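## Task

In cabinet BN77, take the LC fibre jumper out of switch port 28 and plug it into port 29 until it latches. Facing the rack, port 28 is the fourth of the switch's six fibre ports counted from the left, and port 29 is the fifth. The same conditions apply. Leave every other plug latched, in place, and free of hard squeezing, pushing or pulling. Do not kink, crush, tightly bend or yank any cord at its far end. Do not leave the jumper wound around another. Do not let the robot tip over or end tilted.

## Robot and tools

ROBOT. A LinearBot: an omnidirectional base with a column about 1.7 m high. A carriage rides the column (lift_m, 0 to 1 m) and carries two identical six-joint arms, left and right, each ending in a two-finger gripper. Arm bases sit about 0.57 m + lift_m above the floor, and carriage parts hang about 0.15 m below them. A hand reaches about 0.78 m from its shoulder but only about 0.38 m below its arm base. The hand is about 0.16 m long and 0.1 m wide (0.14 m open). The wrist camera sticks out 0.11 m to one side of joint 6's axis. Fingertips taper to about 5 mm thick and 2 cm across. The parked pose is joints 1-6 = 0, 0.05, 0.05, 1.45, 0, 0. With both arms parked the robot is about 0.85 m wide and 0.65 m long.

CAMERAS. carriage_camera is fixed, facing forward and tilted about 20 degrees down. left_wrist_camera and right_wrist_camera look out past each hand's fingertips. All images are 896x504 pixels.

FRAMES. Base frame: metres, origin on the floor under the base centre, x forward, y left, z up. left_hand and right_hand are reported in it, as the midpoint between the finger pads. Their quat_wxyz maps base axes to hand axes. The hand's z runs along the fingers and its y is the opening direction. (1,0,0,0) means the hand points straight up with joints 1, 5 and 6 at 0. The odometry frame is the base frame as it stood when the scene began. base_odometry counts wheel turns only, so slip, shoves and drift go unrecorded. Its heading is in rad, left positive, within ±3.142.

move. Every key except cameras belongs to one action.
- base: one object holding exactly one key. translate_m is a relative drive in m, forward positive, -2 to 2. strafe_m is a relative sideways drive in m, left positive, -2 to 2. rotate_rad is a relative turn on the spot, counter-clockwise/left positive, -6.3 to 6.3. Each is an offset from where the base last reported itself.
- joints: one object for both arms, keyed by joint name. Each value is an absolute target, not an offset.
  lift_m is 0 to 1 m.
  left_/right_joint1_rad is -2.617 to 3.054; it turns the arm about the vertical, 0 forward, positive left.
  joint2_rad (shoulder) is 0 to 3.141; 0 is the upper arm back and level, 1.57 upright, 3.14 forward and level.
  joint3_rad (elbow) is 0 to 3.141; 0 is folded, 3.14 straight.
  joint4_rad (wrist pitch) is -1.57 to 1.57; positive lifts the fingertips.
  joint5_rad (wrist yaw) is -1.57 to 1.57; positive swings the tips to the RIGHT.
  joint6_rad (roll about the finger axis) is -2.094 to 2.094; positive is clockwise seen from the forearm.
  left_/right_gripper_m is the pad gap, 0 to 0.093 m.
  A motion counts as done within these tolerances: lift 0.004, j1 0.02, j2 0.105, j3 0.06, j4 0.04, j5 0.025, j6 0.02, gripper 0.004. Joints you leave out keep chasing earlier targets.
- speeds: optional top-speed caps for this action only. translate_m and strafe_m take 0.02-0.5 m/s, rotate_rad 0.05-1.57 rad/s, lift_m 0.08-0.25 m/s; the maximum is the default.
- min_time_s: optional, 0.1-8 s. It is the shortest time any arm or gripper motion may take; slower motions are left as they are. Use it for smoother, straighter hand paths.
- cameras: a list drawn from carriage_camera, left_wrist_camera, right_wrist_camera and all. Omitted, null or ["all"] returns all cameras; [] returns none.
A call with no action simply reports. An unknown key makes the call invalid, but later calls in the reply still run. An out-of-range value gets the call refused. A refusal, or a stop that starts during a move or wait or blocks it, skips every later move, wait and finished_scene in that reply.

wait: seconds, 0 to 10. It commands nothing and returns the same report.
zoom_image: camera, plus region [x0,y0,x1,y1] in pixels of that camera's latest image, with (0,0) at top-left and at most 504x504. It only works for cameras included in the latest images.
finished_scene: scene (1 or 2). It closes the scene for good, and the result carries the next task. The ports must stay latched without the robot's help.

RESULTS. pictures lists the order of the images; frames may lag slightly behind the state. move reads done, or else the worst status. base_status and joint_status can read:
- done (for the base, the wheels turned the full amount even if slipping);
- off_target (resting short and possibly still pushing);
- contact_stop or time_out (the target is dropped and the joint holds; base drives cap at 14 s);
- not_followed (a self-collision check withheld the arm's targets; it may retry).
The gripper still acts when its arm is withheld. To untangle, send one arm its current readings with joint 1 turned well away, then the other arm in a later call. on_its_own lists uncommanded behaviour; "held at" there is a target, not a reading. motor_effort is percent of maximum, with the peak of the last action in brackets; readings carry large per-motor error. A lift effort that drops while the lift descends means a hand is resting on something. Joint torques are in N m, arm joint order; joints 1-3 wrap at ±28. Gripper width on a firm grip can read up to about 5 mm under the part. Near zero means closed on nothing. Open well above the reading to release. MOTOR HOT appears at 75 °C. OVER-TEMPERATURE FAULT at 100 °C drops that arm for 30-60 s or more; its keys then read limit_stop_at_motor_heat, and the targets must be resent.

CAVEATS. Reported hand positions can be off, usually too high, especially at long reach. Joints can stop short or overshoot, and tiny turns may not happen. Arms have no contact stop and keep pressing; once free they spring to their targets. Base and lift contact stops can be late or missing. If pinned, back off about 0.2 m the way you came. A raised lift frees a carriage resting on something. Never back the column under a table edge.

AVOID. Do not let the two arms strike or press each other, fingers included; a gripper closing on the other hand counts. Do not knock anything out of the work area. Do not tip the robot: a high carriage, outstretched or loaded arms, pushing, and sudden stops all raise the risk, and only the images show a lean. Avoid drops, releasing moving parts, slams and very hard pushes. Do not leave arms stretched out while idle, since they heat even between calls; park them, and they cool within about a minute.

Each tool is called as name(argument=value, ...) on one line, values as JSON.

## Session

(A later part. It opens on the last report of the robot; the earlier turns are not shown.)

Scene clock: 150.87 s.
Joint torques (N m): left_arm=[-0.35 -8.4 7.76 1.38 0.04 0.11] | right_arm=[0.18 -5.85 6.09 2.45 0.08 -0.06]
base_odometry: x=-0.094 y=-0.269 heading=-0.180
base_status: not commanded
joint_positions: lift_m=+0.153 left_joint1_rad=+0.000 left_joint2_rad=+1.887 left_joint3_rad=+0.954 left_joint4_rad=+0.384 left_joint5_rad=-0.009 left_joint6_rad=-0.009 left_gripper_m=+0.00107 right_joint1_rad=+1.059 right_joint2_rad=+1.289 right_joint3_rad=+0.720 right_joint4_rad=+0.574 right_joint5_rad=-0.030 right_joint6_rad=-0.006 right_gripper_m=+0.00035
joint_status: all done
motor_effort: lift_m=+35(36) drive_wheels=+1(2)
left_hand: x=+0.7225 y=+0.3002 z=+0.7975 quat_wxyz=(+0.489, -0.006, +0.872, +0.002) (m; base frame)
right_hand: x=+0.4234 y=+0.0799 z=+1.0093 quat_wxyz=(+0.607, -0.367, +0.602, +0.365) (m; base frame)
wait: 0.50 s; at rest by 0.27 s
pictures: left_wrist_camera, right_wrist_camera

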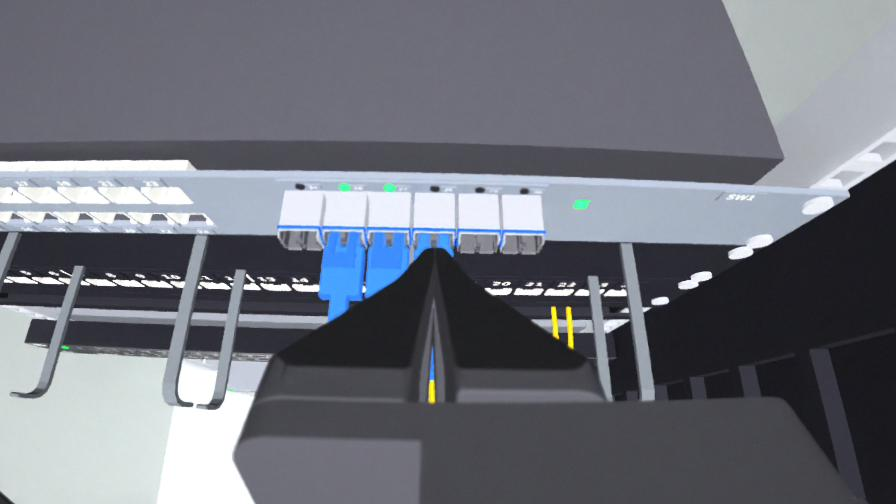

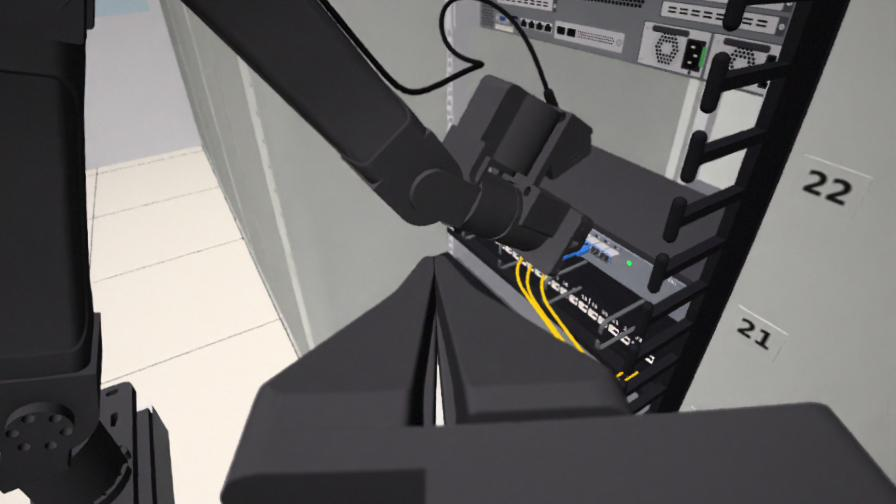

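move(joints={"lift_m":0.2}, cameras=[])

move(base={"translate_m":-0.07}, joints={"left_joint4_rad":0.79,"left_gripper_m":0.012}, cameras=[])

move(joints={"lift_m":0.098}, cameras=[])

wait(seconds=0.5)

zoom_image(camera="right_wrist_camera", region=[480, 150, 640, 270])

Scene clock: 160.40 s.
Joint torques (N m): left_arm=[-0.28 -9.63 7.79 1.64 0.05 0.1] | right_arm=[0.18 -5.75 6.08 2.38 0.08 -0.06]
move: done
base_odometry: x=-0.094 y=-0.269 heading=-0.180
base_status: not commanded
joint_positions: lift_m=+0.200 left_joint1_rad=+0.000 left_joint2_rad=+1.899 left_joint3_rad=+0.954 left_joint4_rad=+0.350 left_joint5_rad=-0.009 left_joint6_rad=-0.009 left_gripper_m=+0.00107 right_joint1_rad=+1.059 right_joint2_rad=+1.289 right_joint3_rad=+0.720 right_joint4_rad=+0.581 right_joint5_rad=-0.029 right_joint6_rad=-0.006 right_gripper_m=+0.00035
joint_status: all done
motor_effort: lift_m=+40(49) drive_wheels=-2(2)
left_hand: x=+0.7174 y=+0.3002 z=+0.8312 quat_wxyz=(+0.469, -0.006, +0.883, +0.002) (m; base frame)
right_hand: x=+0.4234 y=+0.0799 z=+1.0577 quat_wxyz=(+0.610, -0.366, +0.600, +0.366) (m; base frame)
pictures: none
No camera images: "cameras" was empty.

Scene clock: 161.83 s.
Joint torques (N m): left_arm=[-0.34 -9.7 7.86 1.95 0.06 0.12] | right_arm=[0.1 -5.87 6.16 2.36 0.07 -0.06]
move: done
base_odometry: x=-0.163 y=-0.257 heading=-0.180
base_status: done
joint_positions: lift_m=+0.200 left_joint1_rad=+0.000 left_joint2_rad=+1.899 left_joint3_rad=+0.954 left_joint4_rad=+0.774 left_joint5_rad=-0.009 left_joint6_rad=-0.008 left_gripper_m=+0.01196 right_joint1_rad=+1.061 right_joint2_rad=+1.289 right_joint3_rad=+0.720 right_joint4_rad=+0.580 right_joint5_rad=-0.029 right_joint6_rad=-0.006 right_gripper_m=+0.00035
joint_status: all done
motor_effort: lift_m=+40(41) drive_wheels=-4(7)
left_hand: x=+0.7562 y=+0.3002 z=+0.9273 quat_wxyz=(+0.644, -0.006, +0.765, +0.001) (m; base frame)
right_hand: x=+0.4230 y=+0.0801 z=+1.0576 quat_wxyz=(+0.609, -0.366, +0.600, +0.366) (m; base frame)
pictures: none
No camera images: "cameras" was empty.

Scene clock: 162.77 s.
Joint torques (N m): left_arm=[-0.18 -9.91 7.97 1.95 0.05 0.11] | right_arm=[0.05 -5.76 6.08 2.49 0.06 -0.06]
move: done
base_odometry: x=-0.163 y=-0.257 heading=-0.180
base_status: not commanded
joint_positions: lift_m=+0.098 left_joint1_rad=+0.000 left_joint2_rad=+1.900 left_joint3_rad=+0.954 left_joint4_rad=+0.775 left_joint5_rad=-0.009 left_joint6_rad=-0.008 left_gripper_m=+0.01196 right_joint1_rad=+1.061 right_joint2_rad=+1.289 right_joint3_rad=+0.720 right_joint4_rad=+0.571 right_joint5_rad=-0.029 right_joint6_rad=-0.006 right_gripper_m=+0.00035
joint_status: all done
motor_effort: lift_m=+38(38) drive_wheels=-4(5)
left_hand: x=+0.7562 y=+0.3002 z=+0.8253 quat_wxyz=(+0.644, -0.006, +0.765, +0.001) (m; base frame)
right_hand: x=+0.4230 y=+0.0801 z=+0.9534 quat_wxyz=(+0.607, -0.368, +0.603, +0.365) (m; base frame)
pictures: none
No camera images: "cameras" was empty.

Scene clock: 163.27 s.
Joint torques (N m): left_arm=[-0.32 -9.84 7.87 1.96 0.04 0.11] | right_arm=[0.05 -5.81 6.09 2.49 0.07 -0.06]
base_odometry: x=-0.163 y=-0.257 heading=-0.180
base_status: not commanded
joint_positions: lift_m=+0.098 left_joint1_rad=+0.000 left_joint2_rad=+1.900 left_joint3_rad=+0.954 left_joint4_rad=+0.775 left_joint5_rad=-0.009 left_joint6_rad=-0.008 left_gripper_m=+0.01196 right_joint1_rad=+1.061 right_joint2_rad=+1.289 right_joint3_rad=+0.720 right_joint4_rad=+0.571 right_joint5_rad=-0.029 right_joint6_rad=-0.006 right_gripper_m=+0.00035
joint_status: all done
motor_effort: lift_m=+37(38) drive_wheels=-4(5)
left_hand: x=+0.7562 y=+0.3002 z=+0.8253 quat_wxyz=(+0.644, -0.006, +0.765, +0.001) (m; base frame)
right_hand: x=+0.4230 y=+0.0801 z=+0.9534 quat_wxyz=(+0.607, -0.368, +0.603, +0.365) (m; base frame)
wait: 0.50 s; at rest by 0.27 s
pictures: carriage_camera, left_wrist_camera, right_wrist_camera

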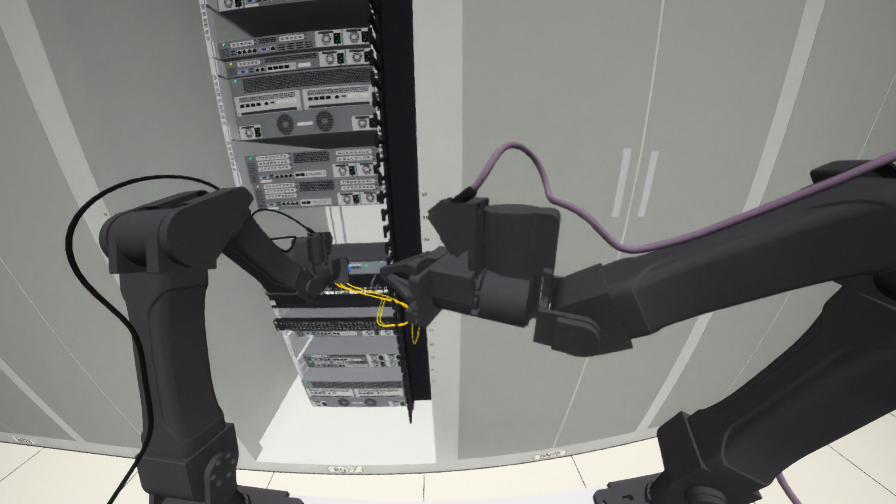

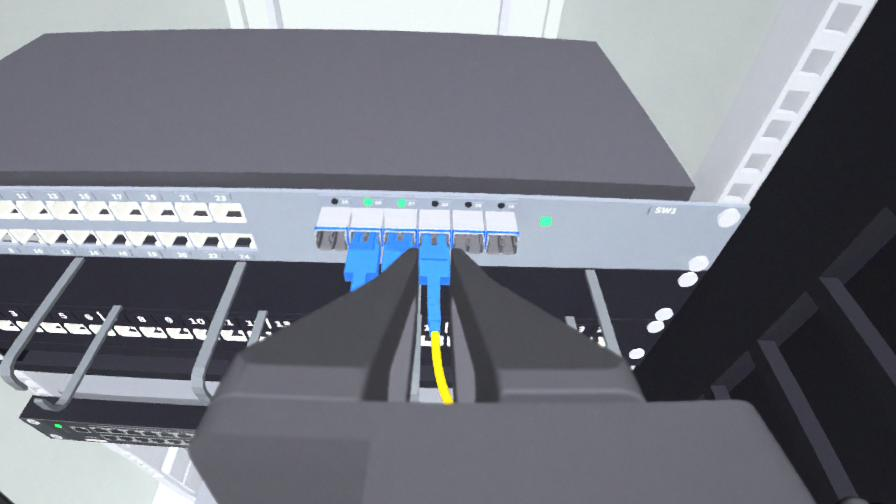

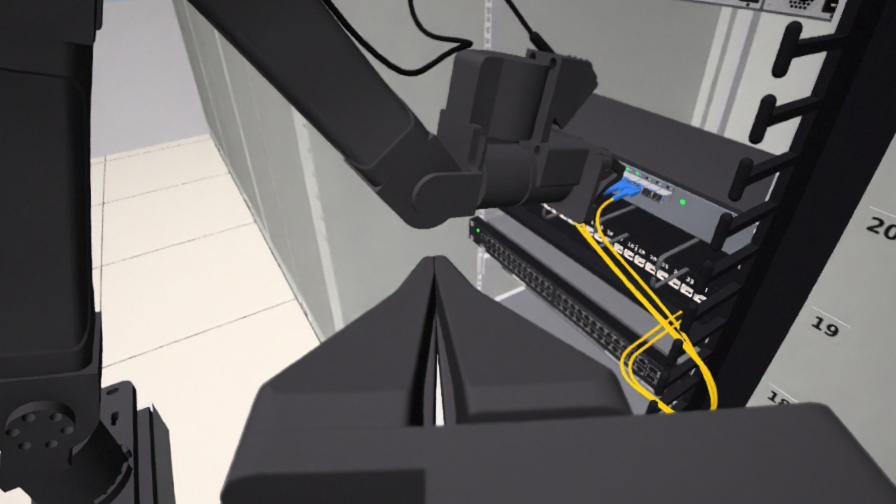

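Scaled by 3.150.

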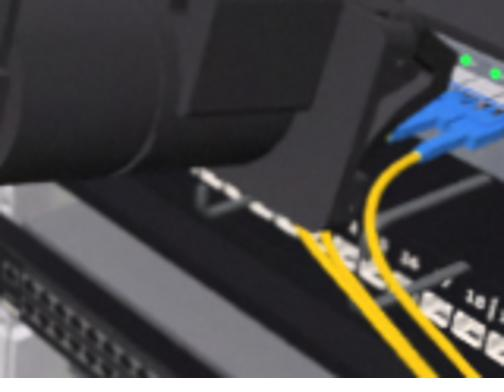

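move(joints={"lift_m":0.08,"left_gripper_m":0.0105}, speeds={"lift_m":0.08})

zoom_image(camera="right_wrist_camera", region=[580, 130, 700, 230])

zoom_image(camera="left_wrist_camera", region=[340, 160, 540, 300])

Scene clock: 168.13 s.
Joint torques (N m): left_arm=[-0.31 -10.02 7.88 1.92 0.06 0.12] | right_arm=[0.06 -5.81 6.23 2.46 0.06 -0.06]
move: done
base_odometry: x=-0.163 y=-0.257 heading=-0.180
base_status: not commanded
joint_positions: lift_m=+0.080 left_joint1_rad=+0.000 left_joint2_rad=+1.900 left_joint3_rad=+0.954 left_joint4_rad=+0.778 left_joint5_rad=-0.009 left_joint6_rad=-0.008 left_gripper_m=+0.01057 right_joint1_rad=+1.061 right_joint2_rad=+1.289 right_joint3_rad=+0.720 right_joint4_rad=+0.574 right_joint5_rad=-0.029 right_joint6_rad=-0.006 right_gripper_m=+0.00035
joint_status: all done
motor_effort: lift_m=+37(37) drive_wheels=-4(5)
left_hand: x=+0.7564 y=+0.3002 z=+0.8081 quat_wxyz=(+0.645, -0.006, +0.764, +0.001) (m; base frame)
right_hand: x=+0.4230 y=+0.0801 z=+0.9361 quat_wxyz=(+0.607, -0.367, +0.602, +0.365) (m; base frame)
pictures: carriage_camera, left_wrist_camera, right_wrist_camera

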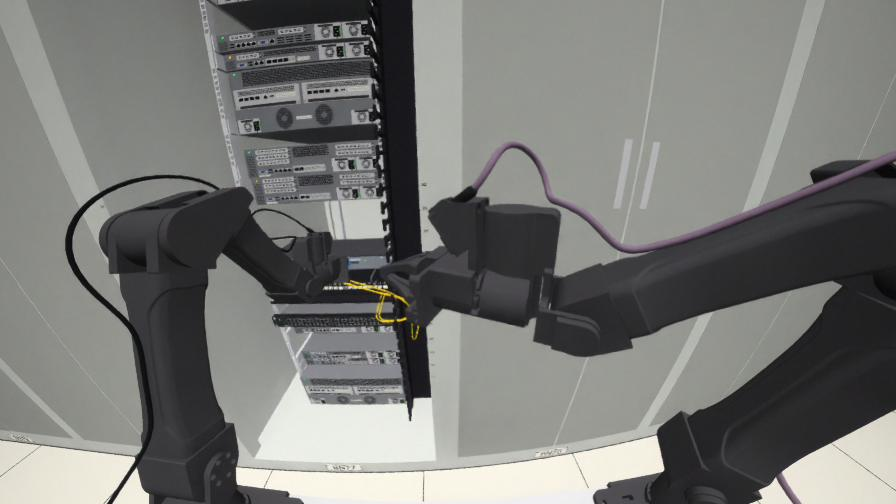

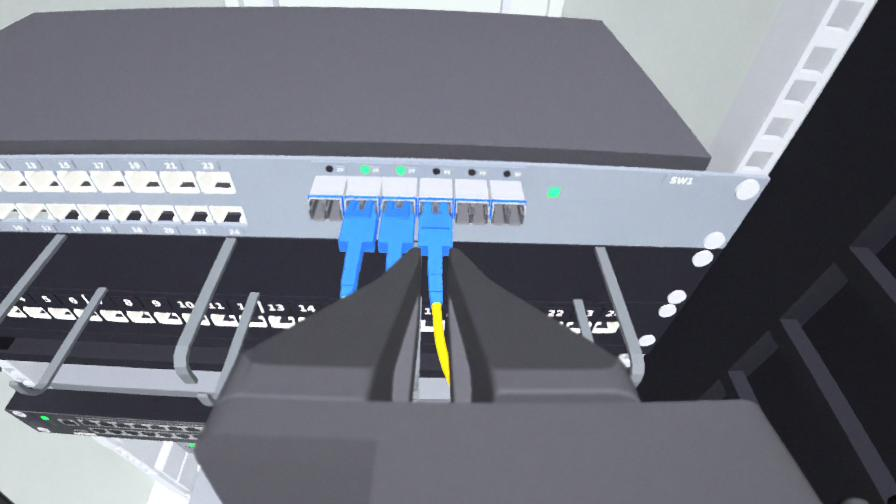

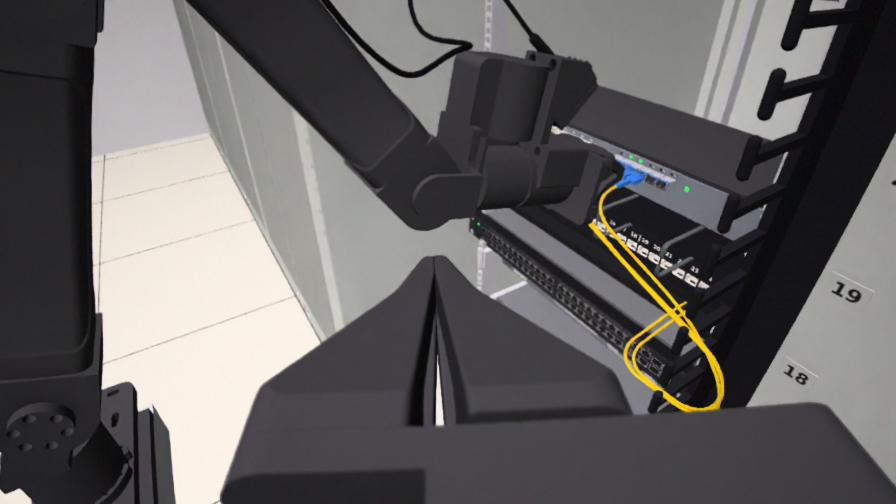

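Scaled by 4.200.

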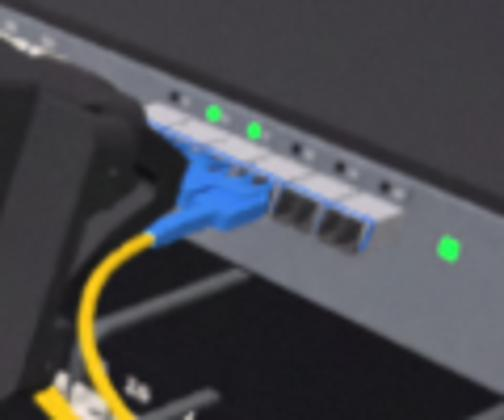

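Scaled by 2.520.

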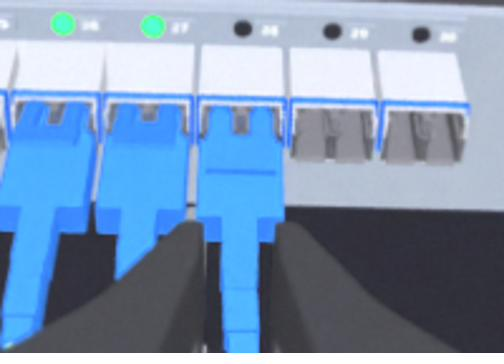

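move(joints={"lift_m":0.062}, speeds={"lift_m":0.08})

zoom_image(camera="right_wrist_camera", region=[570, 110, 690, 210])

zoom_image(camera="left_wrist_camera", region=[340, 130, 540, 270])

Scene clock: 172.00 s.
Joint torques (N m): left_arm=[-0.38 -9.84 7.84 1.95 0.04 0.11] | right_arm=[0.06 -5.7 6.13 2.43 0.06 -0.06]
move: done
base_odometry: x=-0.163 y=-0.257 heading=-0.180
base_status: not commanded
joint_positions: lift_m=+0.062 left_joint1_rad=+0.000 left_joint2_rad=+1.900 left_joint3_rad=+0.954 left_joint4_rad=+0.780 left_joint5_rad=-0.009 left_joint6_rad=-0.008 left_gripper_m=+0.01057 right_joint1_rad=+1.061 right_joint2_rad=+1.289 right_joint3_rad=+0.720 right_joint4_rad=+0.574 right_joint5_rad=-0.029 right_joint6_rad=-0.006 right_gripper_m=+0.00035
joint_status: all done
motor_effort: lift_m=+36(38) drive_wheels=-4(5)
left_hand: x=+0.7564 y=+0.3002 z=+0.7906 quat_wxyz=(+0.646, -0.006, +0.763, +0.001) (m; base frame)
right_hand: x=+0.4230 y=+0.0801 z=+0.9183 quat_wxyz=(+0.608, -0.367, +0.602, +0.365) (m; base frame)
pictures: carriage_camera, left_wrist_camera, right_wrist_camera

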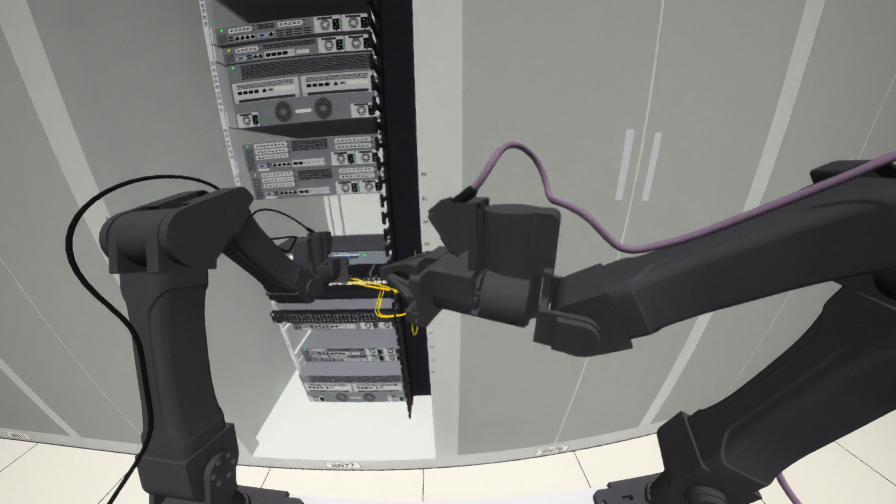

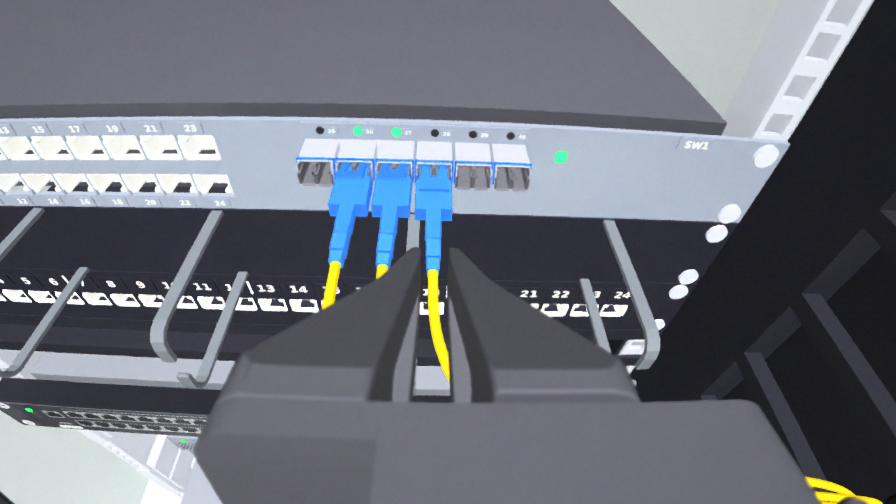

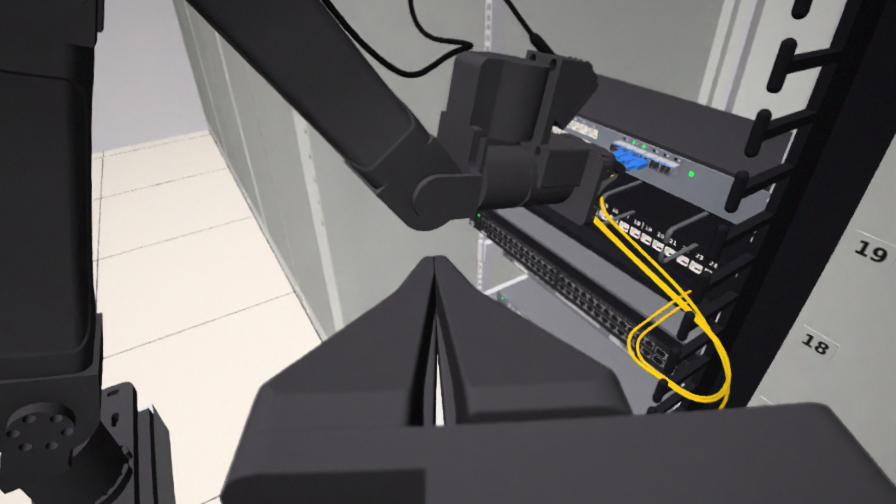

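Scaled by 4.200.

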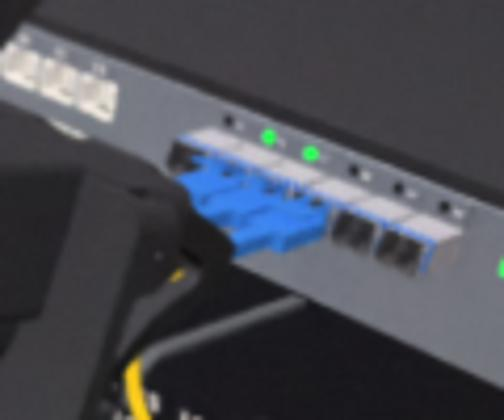

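Scaled by 2.520.

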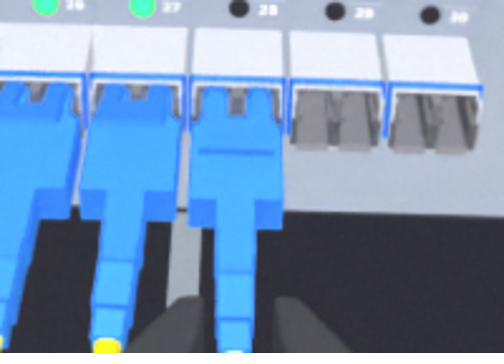

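move(base={"translate_m":0.010}, speeds={"translate_m":0.03}, cameras=[])

wait(seconds=0.5)

zoom_image(camera="right_wrist_camera", region=[560, 110, 680, 210])

zoom_image(camera="left_wrist_camera", region=[340, 140, 540, 280])

Scene clock: 177.23 s.
Joint torques (N m): left_arm=[-0.31 -9.83 7.92 1.88 0.05 0.08] | right_arm=[0.06 -5.83 6.08 2.45 0.06 -0.06]
move: done
base_odometry: x=-0.153 y=-0.259 heading=-0.180
base_status: done
joint_positions: lift_m=+0.062 left_joint1_rad=+0.000 left_joint2_rad=+1.900 left_joint3_rad=+0.954 left_joint4_rad=+0.782 left_joint5_rad=-0.009 left_joint6_rad=-0.008 left_gripper_m=+0.01057 right_joint1_rad=+1.060 right_joint2_rad=+1.289 right_joint3_rad=+0.720 right_joint4_rad=+0.574 right_joint5_rad=-0.027 right_joint6_rad=-0.006 right_gripper_m=+0.00035
joint_status: not commanded
motor_effort: lift_m=+37(38) drive_wheels=+3(7)
left_hand: x=+0.7565 y=+0.3000 z=+0.7911 quat_wxyz=(+0.647, -0.006, +0.763, +0.001) (m; base frame)
right_hand: x=+0.4233 y=+0.0800 z=+0.9183 quat_wxyz=(+0.608, -0.367, +0.602, +0.365) (m; base frame)
pictures: none
No camera images: "cameras" was empty.

Scene clock: 177.73 s.
Joint torques (N m): left_arm=[-0.28 -9.89 7.83 1.9 0.02 0.1] | right_arm=[0.1 -5.82 6.08 2.45 0.05 -0.06]
base_odometry: x=-0.153 y=-0.259 heading=-0.180
base_status: done
joint_positions: lift_m=+0.062 left_joint1_rad=+0.000 left_joint2_rad=+1.900 left_joint3_rad=+0.954 left_joint4_rad=+0.782 left_joint5_rad=-0.009 left_joint6_rad=-0.008 left_gripper_m=+0.01057 right_joint1_rad=+1.060 right_joint2_rad=+1.289 right_joint3_rad=+0.720 right_joint4_rad=+0.574 right_joint5_rad=-0.027 right_joint6_rad=-0.006 right_gripper_m=+0.00035
joint_status: not commanded
motor_effort: lift_m=+37(38) drive_wheels=+3(7)
left_hand: x=+0.7565 y=+0.3000 z=+0.7911 quat_wxyz=(+0.647, -0.006, +0.763, +0.001) (m; base frame)
right_hand: x=+0.4233 y=+0.0800 z=+0.9183 quat_wxyz=(+0.608, -0.367, +0.602, +0.365) (m; base frame)
wait: 0.50 s; at rest by 0.27 s
pictures: carriage_camera, left_wrist_camera, right_wrist_camera

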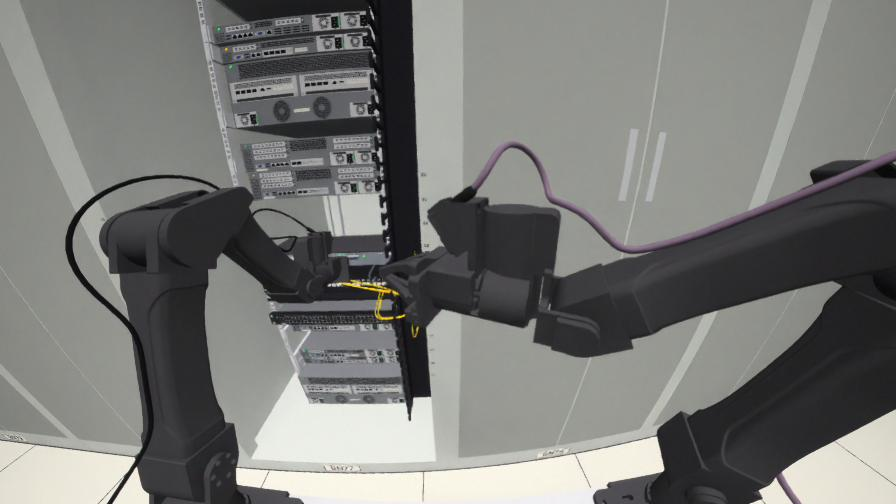

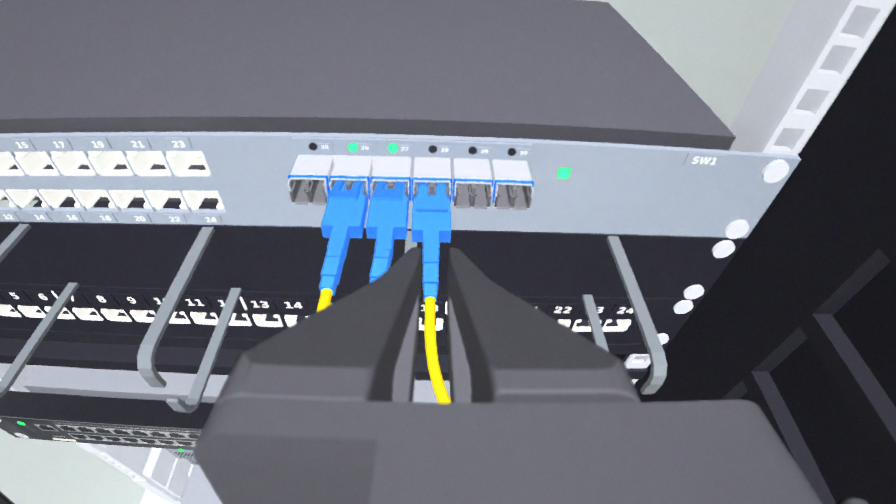

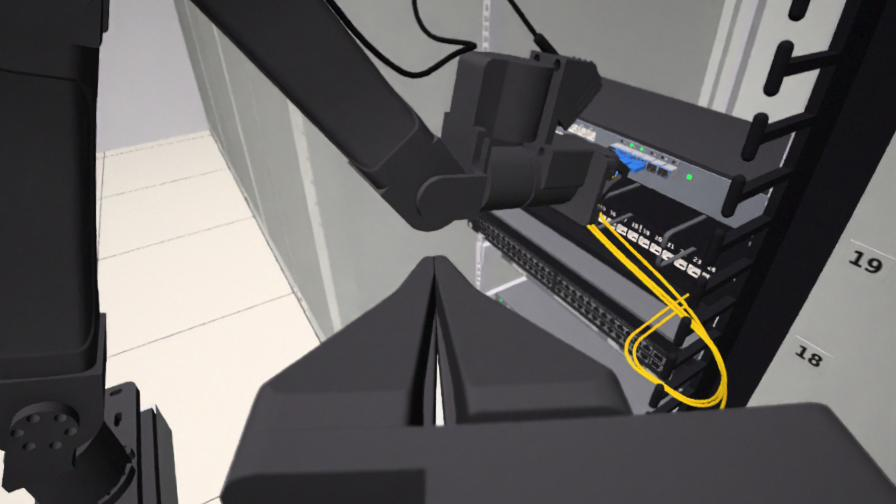

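Scaled by 4.200.

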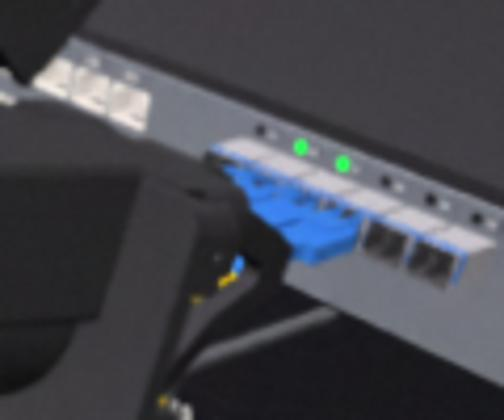

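Scaled by 2.520.

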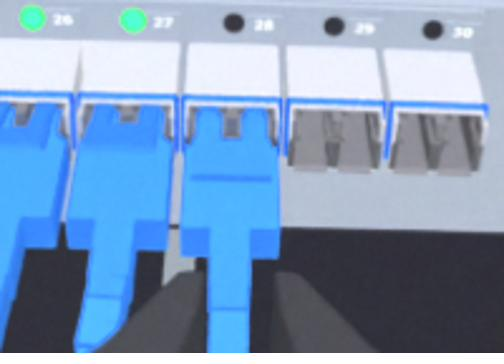

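move(base={"translate_m":0.004}, speeds={"translate_m":0.03}, cameras=[])

move(joints={"left_gripper_m":0.0}, min_time_s=1.5, cameras=["left_wrist_camera","right_wrist_camera"])

move(base={"translate_m":-0.012}, speeds={"translate_m":0.03}, cameras=[])

wait(seconds=0.5, cameras=["left_wrist_camera","right_wrist_camera"])

zoom_image(camera="left_wrist_camera", region=[340, 140, 540, 280])

zoom_image(camera="right_wrist_camera", region=[570, 110, 690, 210])

Scene clock: 185.27 s.
Joint torques (N m): left_arm=[-0.42 -9.84 7.84 1.88 0.04 0.11] | right_arm=[0.18 -5.82 6.09 2.44 0.04 -0.06]
move: done
base_odometry: x=-0.149 y=-0.259 heading=-0.179
base_status: done
joint_positions: lift_m=+0.062 left_joint1_rad=+0.000 left_joint2_rad=+1.900 left_joint3_rad=+0.954 left_joint4_rad=+0.783 left_joint5_rad=-0.009 left_joint6_rad=-0.008 left_gripper_m=+0.01057 right_joint1_rad=+1.059 right_joint2_rad=+1.289 right_joint3_rad=+0.720 right_joint4_rad=+0.575 right_joint5_rad=-0.026 right_joint6_rad=-0.006 right_gripper_m=+0.00035
joint_status: not commanded
motor_effort: lift_m=+37(37) drive_wheels=+3(8)
left_hand: x=+0.7566 y=+0.3000 z=+0.7913 quat_wxyz=(+0.647, -0.006, +0.762, +0.001) (m; base frame)
right_hand: x=+0.4240 y=+0.0796 z=+0.9185 quat_wxyz=(+0.609, -0.366, +0.603, +0.364) (m; base frame)
pictures: none
No camera images: "cameras" was empty.

Scene clock: 187.07 s.
Joint torques (N m): left_arm=[-0.27 -9.84 7.83 1.9 0.03 0.11] | right_arm=[0.17 -5.82 6.08 2.44 0.03 -0.06]
move: off_target
base_odometry: x=-0.149 y=-0.259 heading=-0.179
base_status: not commanded
joint_positions: lift_m=+0.062 left_joint1_rad=+0.000 left_joint2_rad=+1.900 left_joint3_rad=+0.954 left_joint4_rad=+0.783 left_joint5_rad=-0.009 left_joint6_rad=-0.008 left_gripper_m=+0.00450 right_joint1_rad=+1.059 right_joint2_rad=+1.289 right_joint3_rad=+0.720 right_joint4_rad=+0.575 right_joint5_rad=-0.026 right_joint6_rad=-0.006 right_gripper_m=+0.00035
joint_status: left_gripper_m off_target (ended at +0.00453, target +0.00000)
motor_effort: lift_m=+37(37) drive_wheels=+3(3)
left_hand: x=+0.7566 y=+0.3000 z=+0.7913 quat_wxyz=(+0.647, -0.006, +0.762, +0.001) (m; base frame)
right_hand: x=+0.4240 y=+0.0796 z=+0.9185 quat_wxyz=(+0.609, -0.366, +0.603, +0.364) (m; base frame)
pictures: left_wrist_camera, right_wrist_camera

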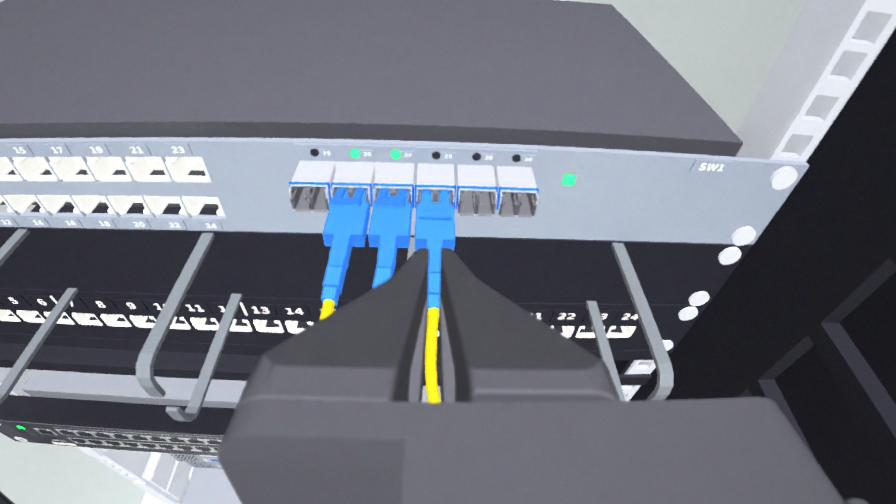

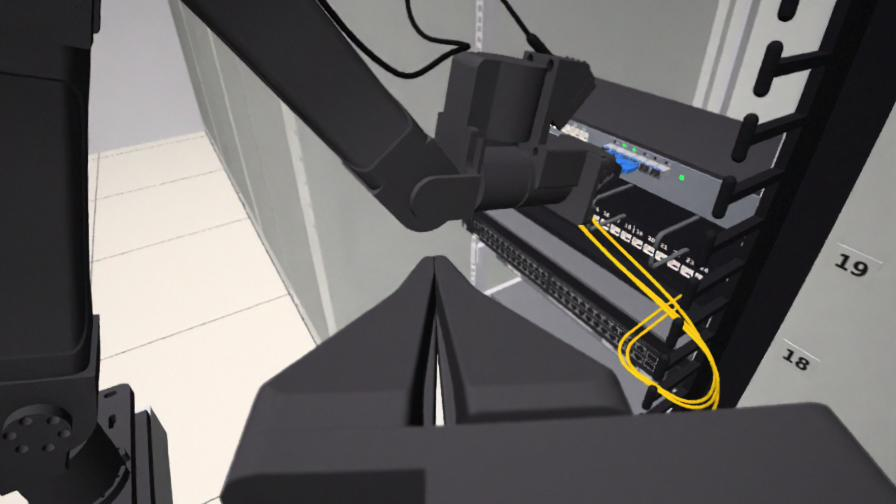

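Scene clock: 187.93 s.
Joint torques (N m): left_arm=[-0.27 -9.76 7.86 1.93 0.04 0.11] | right_arm=[0.38 -5.76 6.09 2.45 0.02 -0.06]
move: done
base_odometry: x=-0.161 y=-0.257 heading=-0.180
base_status: done
joint_positions: lift_m=+0.062 left_joint1_rad=+0.000 left_joint2_rad=+1.900 left_joint3_rad=+0.954 left_joint4_rad=+0.784 left_joint5_rad=-0.009 left_joint6_rad=-0.008 left_gripper_m=+0.00450 right_joint1_rad=+1.059 right_joint2_rad=+1.289 right_joint3_rad=+0.720 right_joint4_rad=+0.575 right_joint5_rad=-0.026 right_joint6_rad=-0.006 right_gripper_m=+0.00035
joint_status: not commanded
motor_effort: lift_m=+37(37) drive_wheels=-4(8)
left_hand: x=+0.7566 y=+0.3000 z=+0.7915 quat_wxyz=(+0.648, -0.006, +0.762, +0.001) (m; base frame)
right_hand: x=+0.4238 y=+0.0797 z=+0.9185 quat_wxyz=(+0.608, -0.366, +0.603, +0.364) (m; base frame)
pictures: none
No camera images: "cameras" was empty.

Scene clock: 188.43 s.
Joint torques (N m): left_arm=[-0.28 -9.89 7.77 1.86 0.03 0.1] | right_arm=[0.16 -5.76 6.08 2.45 0.03 -0.06]
base_odometry: x=-0.161 y=-0.257 heading=-0.180
base_status: done
joint_positions: lift_m=+0.062 left_joint1_rad=+0.000 left_joint2_rad=+1.900 left_joint3_rad=+0.954 left_joint4_rad=+0.784 left_joint5_rad=-0.009 left_joint6_rad=-0.008 left_gripper_m=+0.00450 right_joint1_rad=+1.059 right_joint2_rad=+1.289 right_joint3_rad=+0.720 right_joint4_rad=+0.575 right_joint5_rad=-0.026 right_joint6_rad=-0.006 right_gripper_m=+0.00035
joint_status: not commanded
motor_effort: lift_m=+37(37) drive_wheels=-4(8)
left_hand: x=+0.7566 y=+0.3000 z=+0.7915 quat_wxyz=(+0.648, -0.006, +0.762, +0.001) (m; base frame)
right_hand: x=+0.4238 y=+0.0797 z=+0.9185 quat_wxyz=(+0.608, -0.366, +0.603, +0.364) (m; base frame)
wait: 0.50 s; at rest by 0.27 s
pictures: left_wrist_camera, right_wrist_camera

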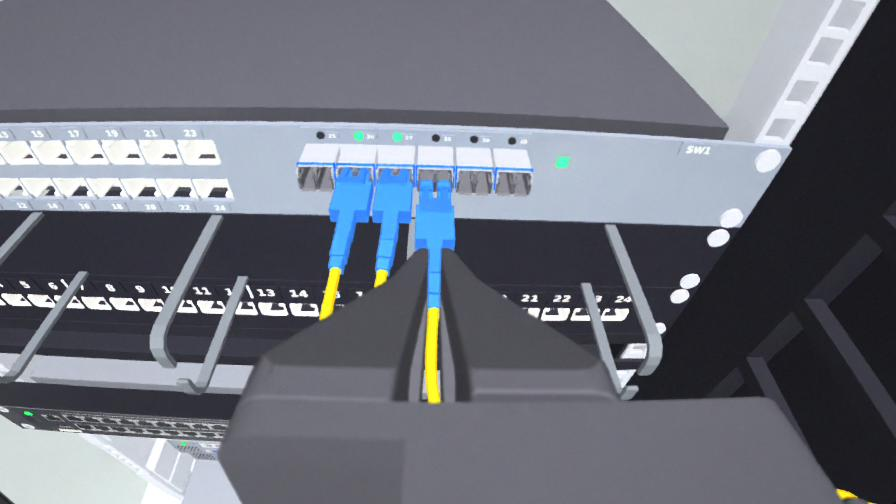

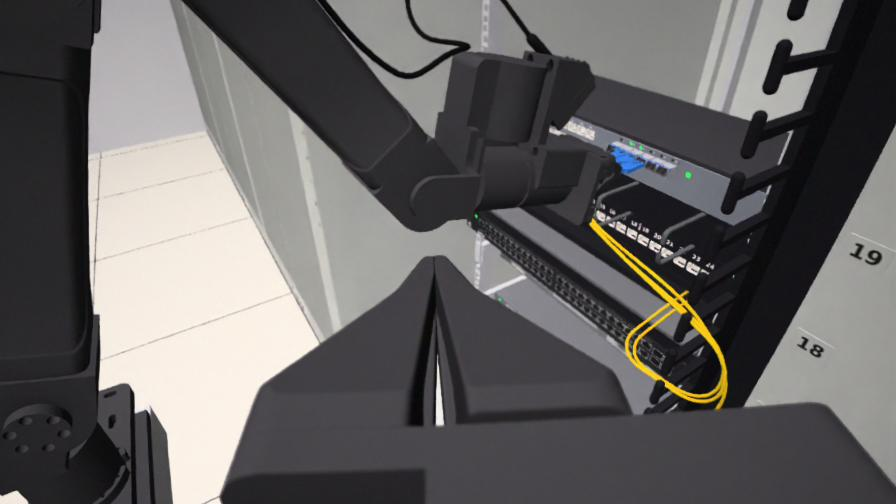

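Scaled by 2.520.

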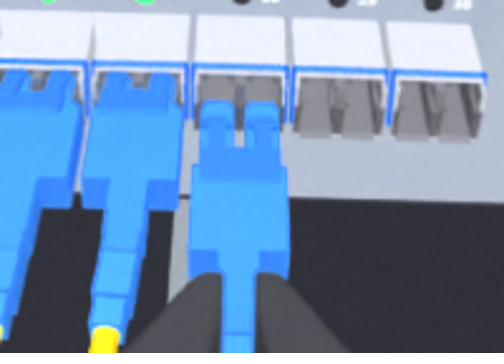

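Scaled by 4.200.

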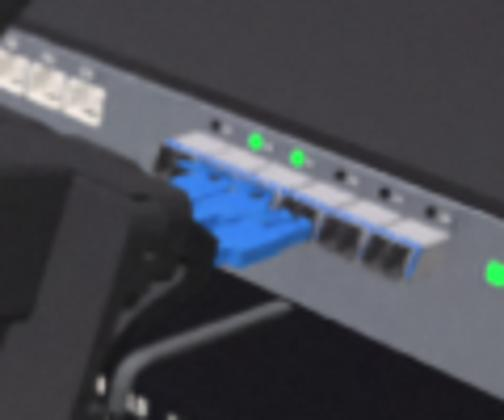

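move(base={"translate_m":-0.012}, speeds={"translate_m":0.03}, cameras=[])

move(base={"strafe_m":-0.016}, speeds={"strafe_m":0.03}, cameras=[])

wait(seconds=0.6, cameras=["left_wrist_camera","right_wrist_camera"])

zoom_image(camera="left_wrist_camera", region=[340, 120, 540, 260])

zoom_image(camera="right_wrist_camera", region=[570, 110, 690, 210])

Scene clock: 193.53 s.
Joint torques (N m): left_arm=[-0.24 -9.94 7.87 1.89 0.05 0.1] | right_arm=[0.06 -5.83 6 2.48 0.03 -0.06]
move: done
base_odometry: x=-0.172 y=-0.255 heading=-0.180
base_status: done
joint_positions: lift_m=+0.062 left_joint1_rad=+0.000 left_joint2_rad=+1.900 left_joint3_rad=+0.954 left_joint4_rad=+0.781 left_joint5_rad=-0.009 left_joint6_rad=-0.008 left_gripper_m=+0.00450 right_joint1_rad=+1.059 right_joint2_rad=+1.289 right_joint3_rad=+0.720 right_joint4_rad=+0.576 right_joint5_rad=-0.026 right_joint6_rad=-0.006 right_gripper_m=+0.00035
joint_status: not commanded
motor_effort: lift_m=+37(37) drive_wheels=-4(8)
left_hand: x=+0.7565 y=+0.3000 z=+0.7907 quat_wxyz=(+0.646, -0.006, +0.763, +0.001) (m; base frame)
right_hand: x=+0.4238 y=+0.0797 z=+0.9186 quat_wxyz=(+0.609, -0.366, +0.602, +0.364) (m; base frame)
pictures: none
No camera images: "cameras" was empty.

Scene clock: 194.57 s.
Joint torques (N m): left_arm=[-0.23 -9.84 7.84 1.94 0.01 0.09] | right_arm=[0.16 -5.98 6.04 2.42 0.04 -0.06]
move: done
base_odometry: x=-0.175 y=-0.271 heading=-0.180
base_status: done
joint_positions: lift_m=+0.062 left_joint1_rad=+0.000 left_joint2_rad=+1.900 left_joint3_rad=+0.954 left_joint4_rad=+0.779 left_joint5_rad=-0.008 left_joint6_rad=-0.008 left_gripper_m=+0.00450 right_joint1_rad=+1.059 right_joint2_rad=+1.289 right_joint3_rad=+0.720 right_joint4_rad=+0.576 right_joint5_rad=-0.026 right_joint6_rad=-0.006 right_gripper_m=+0.00035
joint_status: not commanded
motor_effort: lift_m=+37(37) drive_wheels=-4(8)
left_hand: x=+0.7564 y=+0.2996 z=+0.7904 quat_wxyz=(+0.646, -0.006, +0.763, +0.000) (m; base frame)
right_hand: x=+0.4238 y=+0.0797 z=+0.9186 quat_wxyz=(+0.609, -0.366, +0.602, +0.364) (m; base frame)
pictures: none
No camera images: "cameras" was empty.

Scene clock: 195.17 s.
Joint torques (N m): left_arm=[-0.27 -9.92 7.91 1.94 0.04 0.11] | right_arm=[0.14 -5.83 6.08 2.44 0.04 -0.06]
base_odometry: x=-0.175 y=-0.271 heading=-0.180
base_status: done
joint_positions: lift_m=+0.062 left_joint1_rad=+0.000 left_joint2_rad=+1.900 left_joint3_rad=+0.954 left_joint4_rad=+0.779 left_joint5_rad=-0.008 left_joint6_rad=-0.008 left_gripper_m=+0.00450 right_joint1_rad=+1.059 right_joint2_rad=+1.289 right_joint3_rad=+0.720 right_joint4_rad=+0.576 right_joint5_rad=-0.026 right_joint6_rad=-0.006 right_gripper_m=+0.00035
joint_status: not commanded
motor_effort: lift_m=+37(37) drive_wheels=-4(8)
left_hand: x=+0.7564 y=+0.2996 z=+0.7904 quat_wxyz=(+0.646, -0.006, +0.763, +0.000) (m; base frame)
right_hand: x=+0.4238 y=+0.0797 z=+0.9186 quat_wxyz=(+0.609, -0.366, +0.602, +0.364) (m; base frame)
wait: 0.60 s; at rest by 0.27 s
pictures: left_wrist_camera, right_wrist_camera

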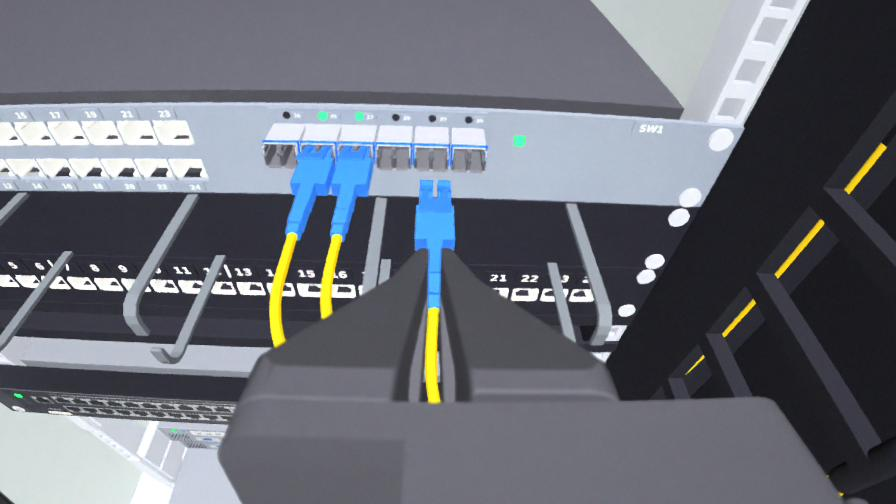

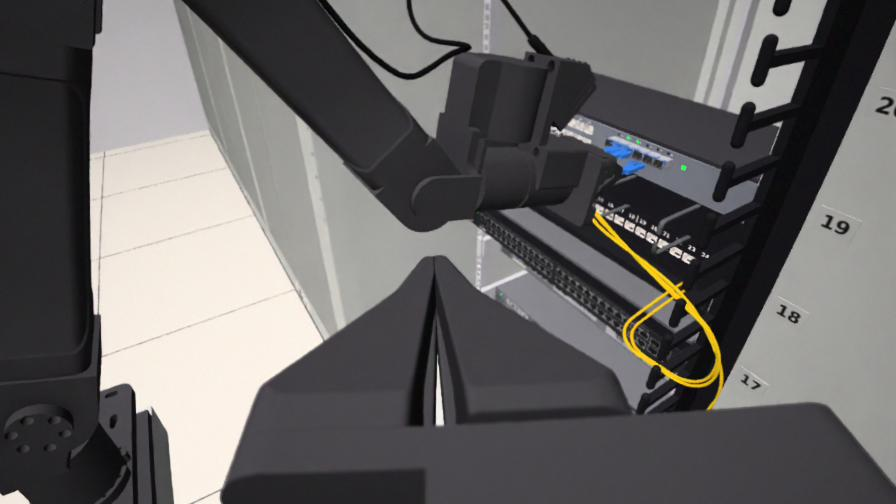

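Scaled by 2.520.

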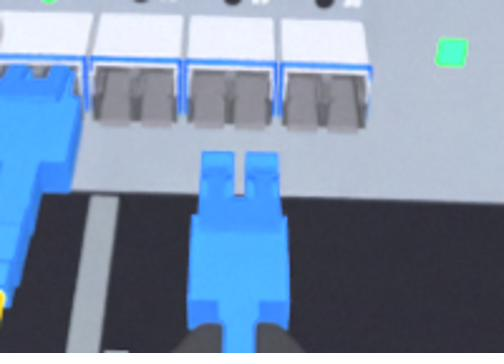

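Scaled by 4.200.

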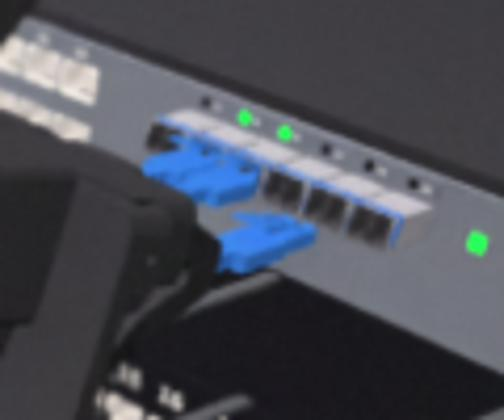

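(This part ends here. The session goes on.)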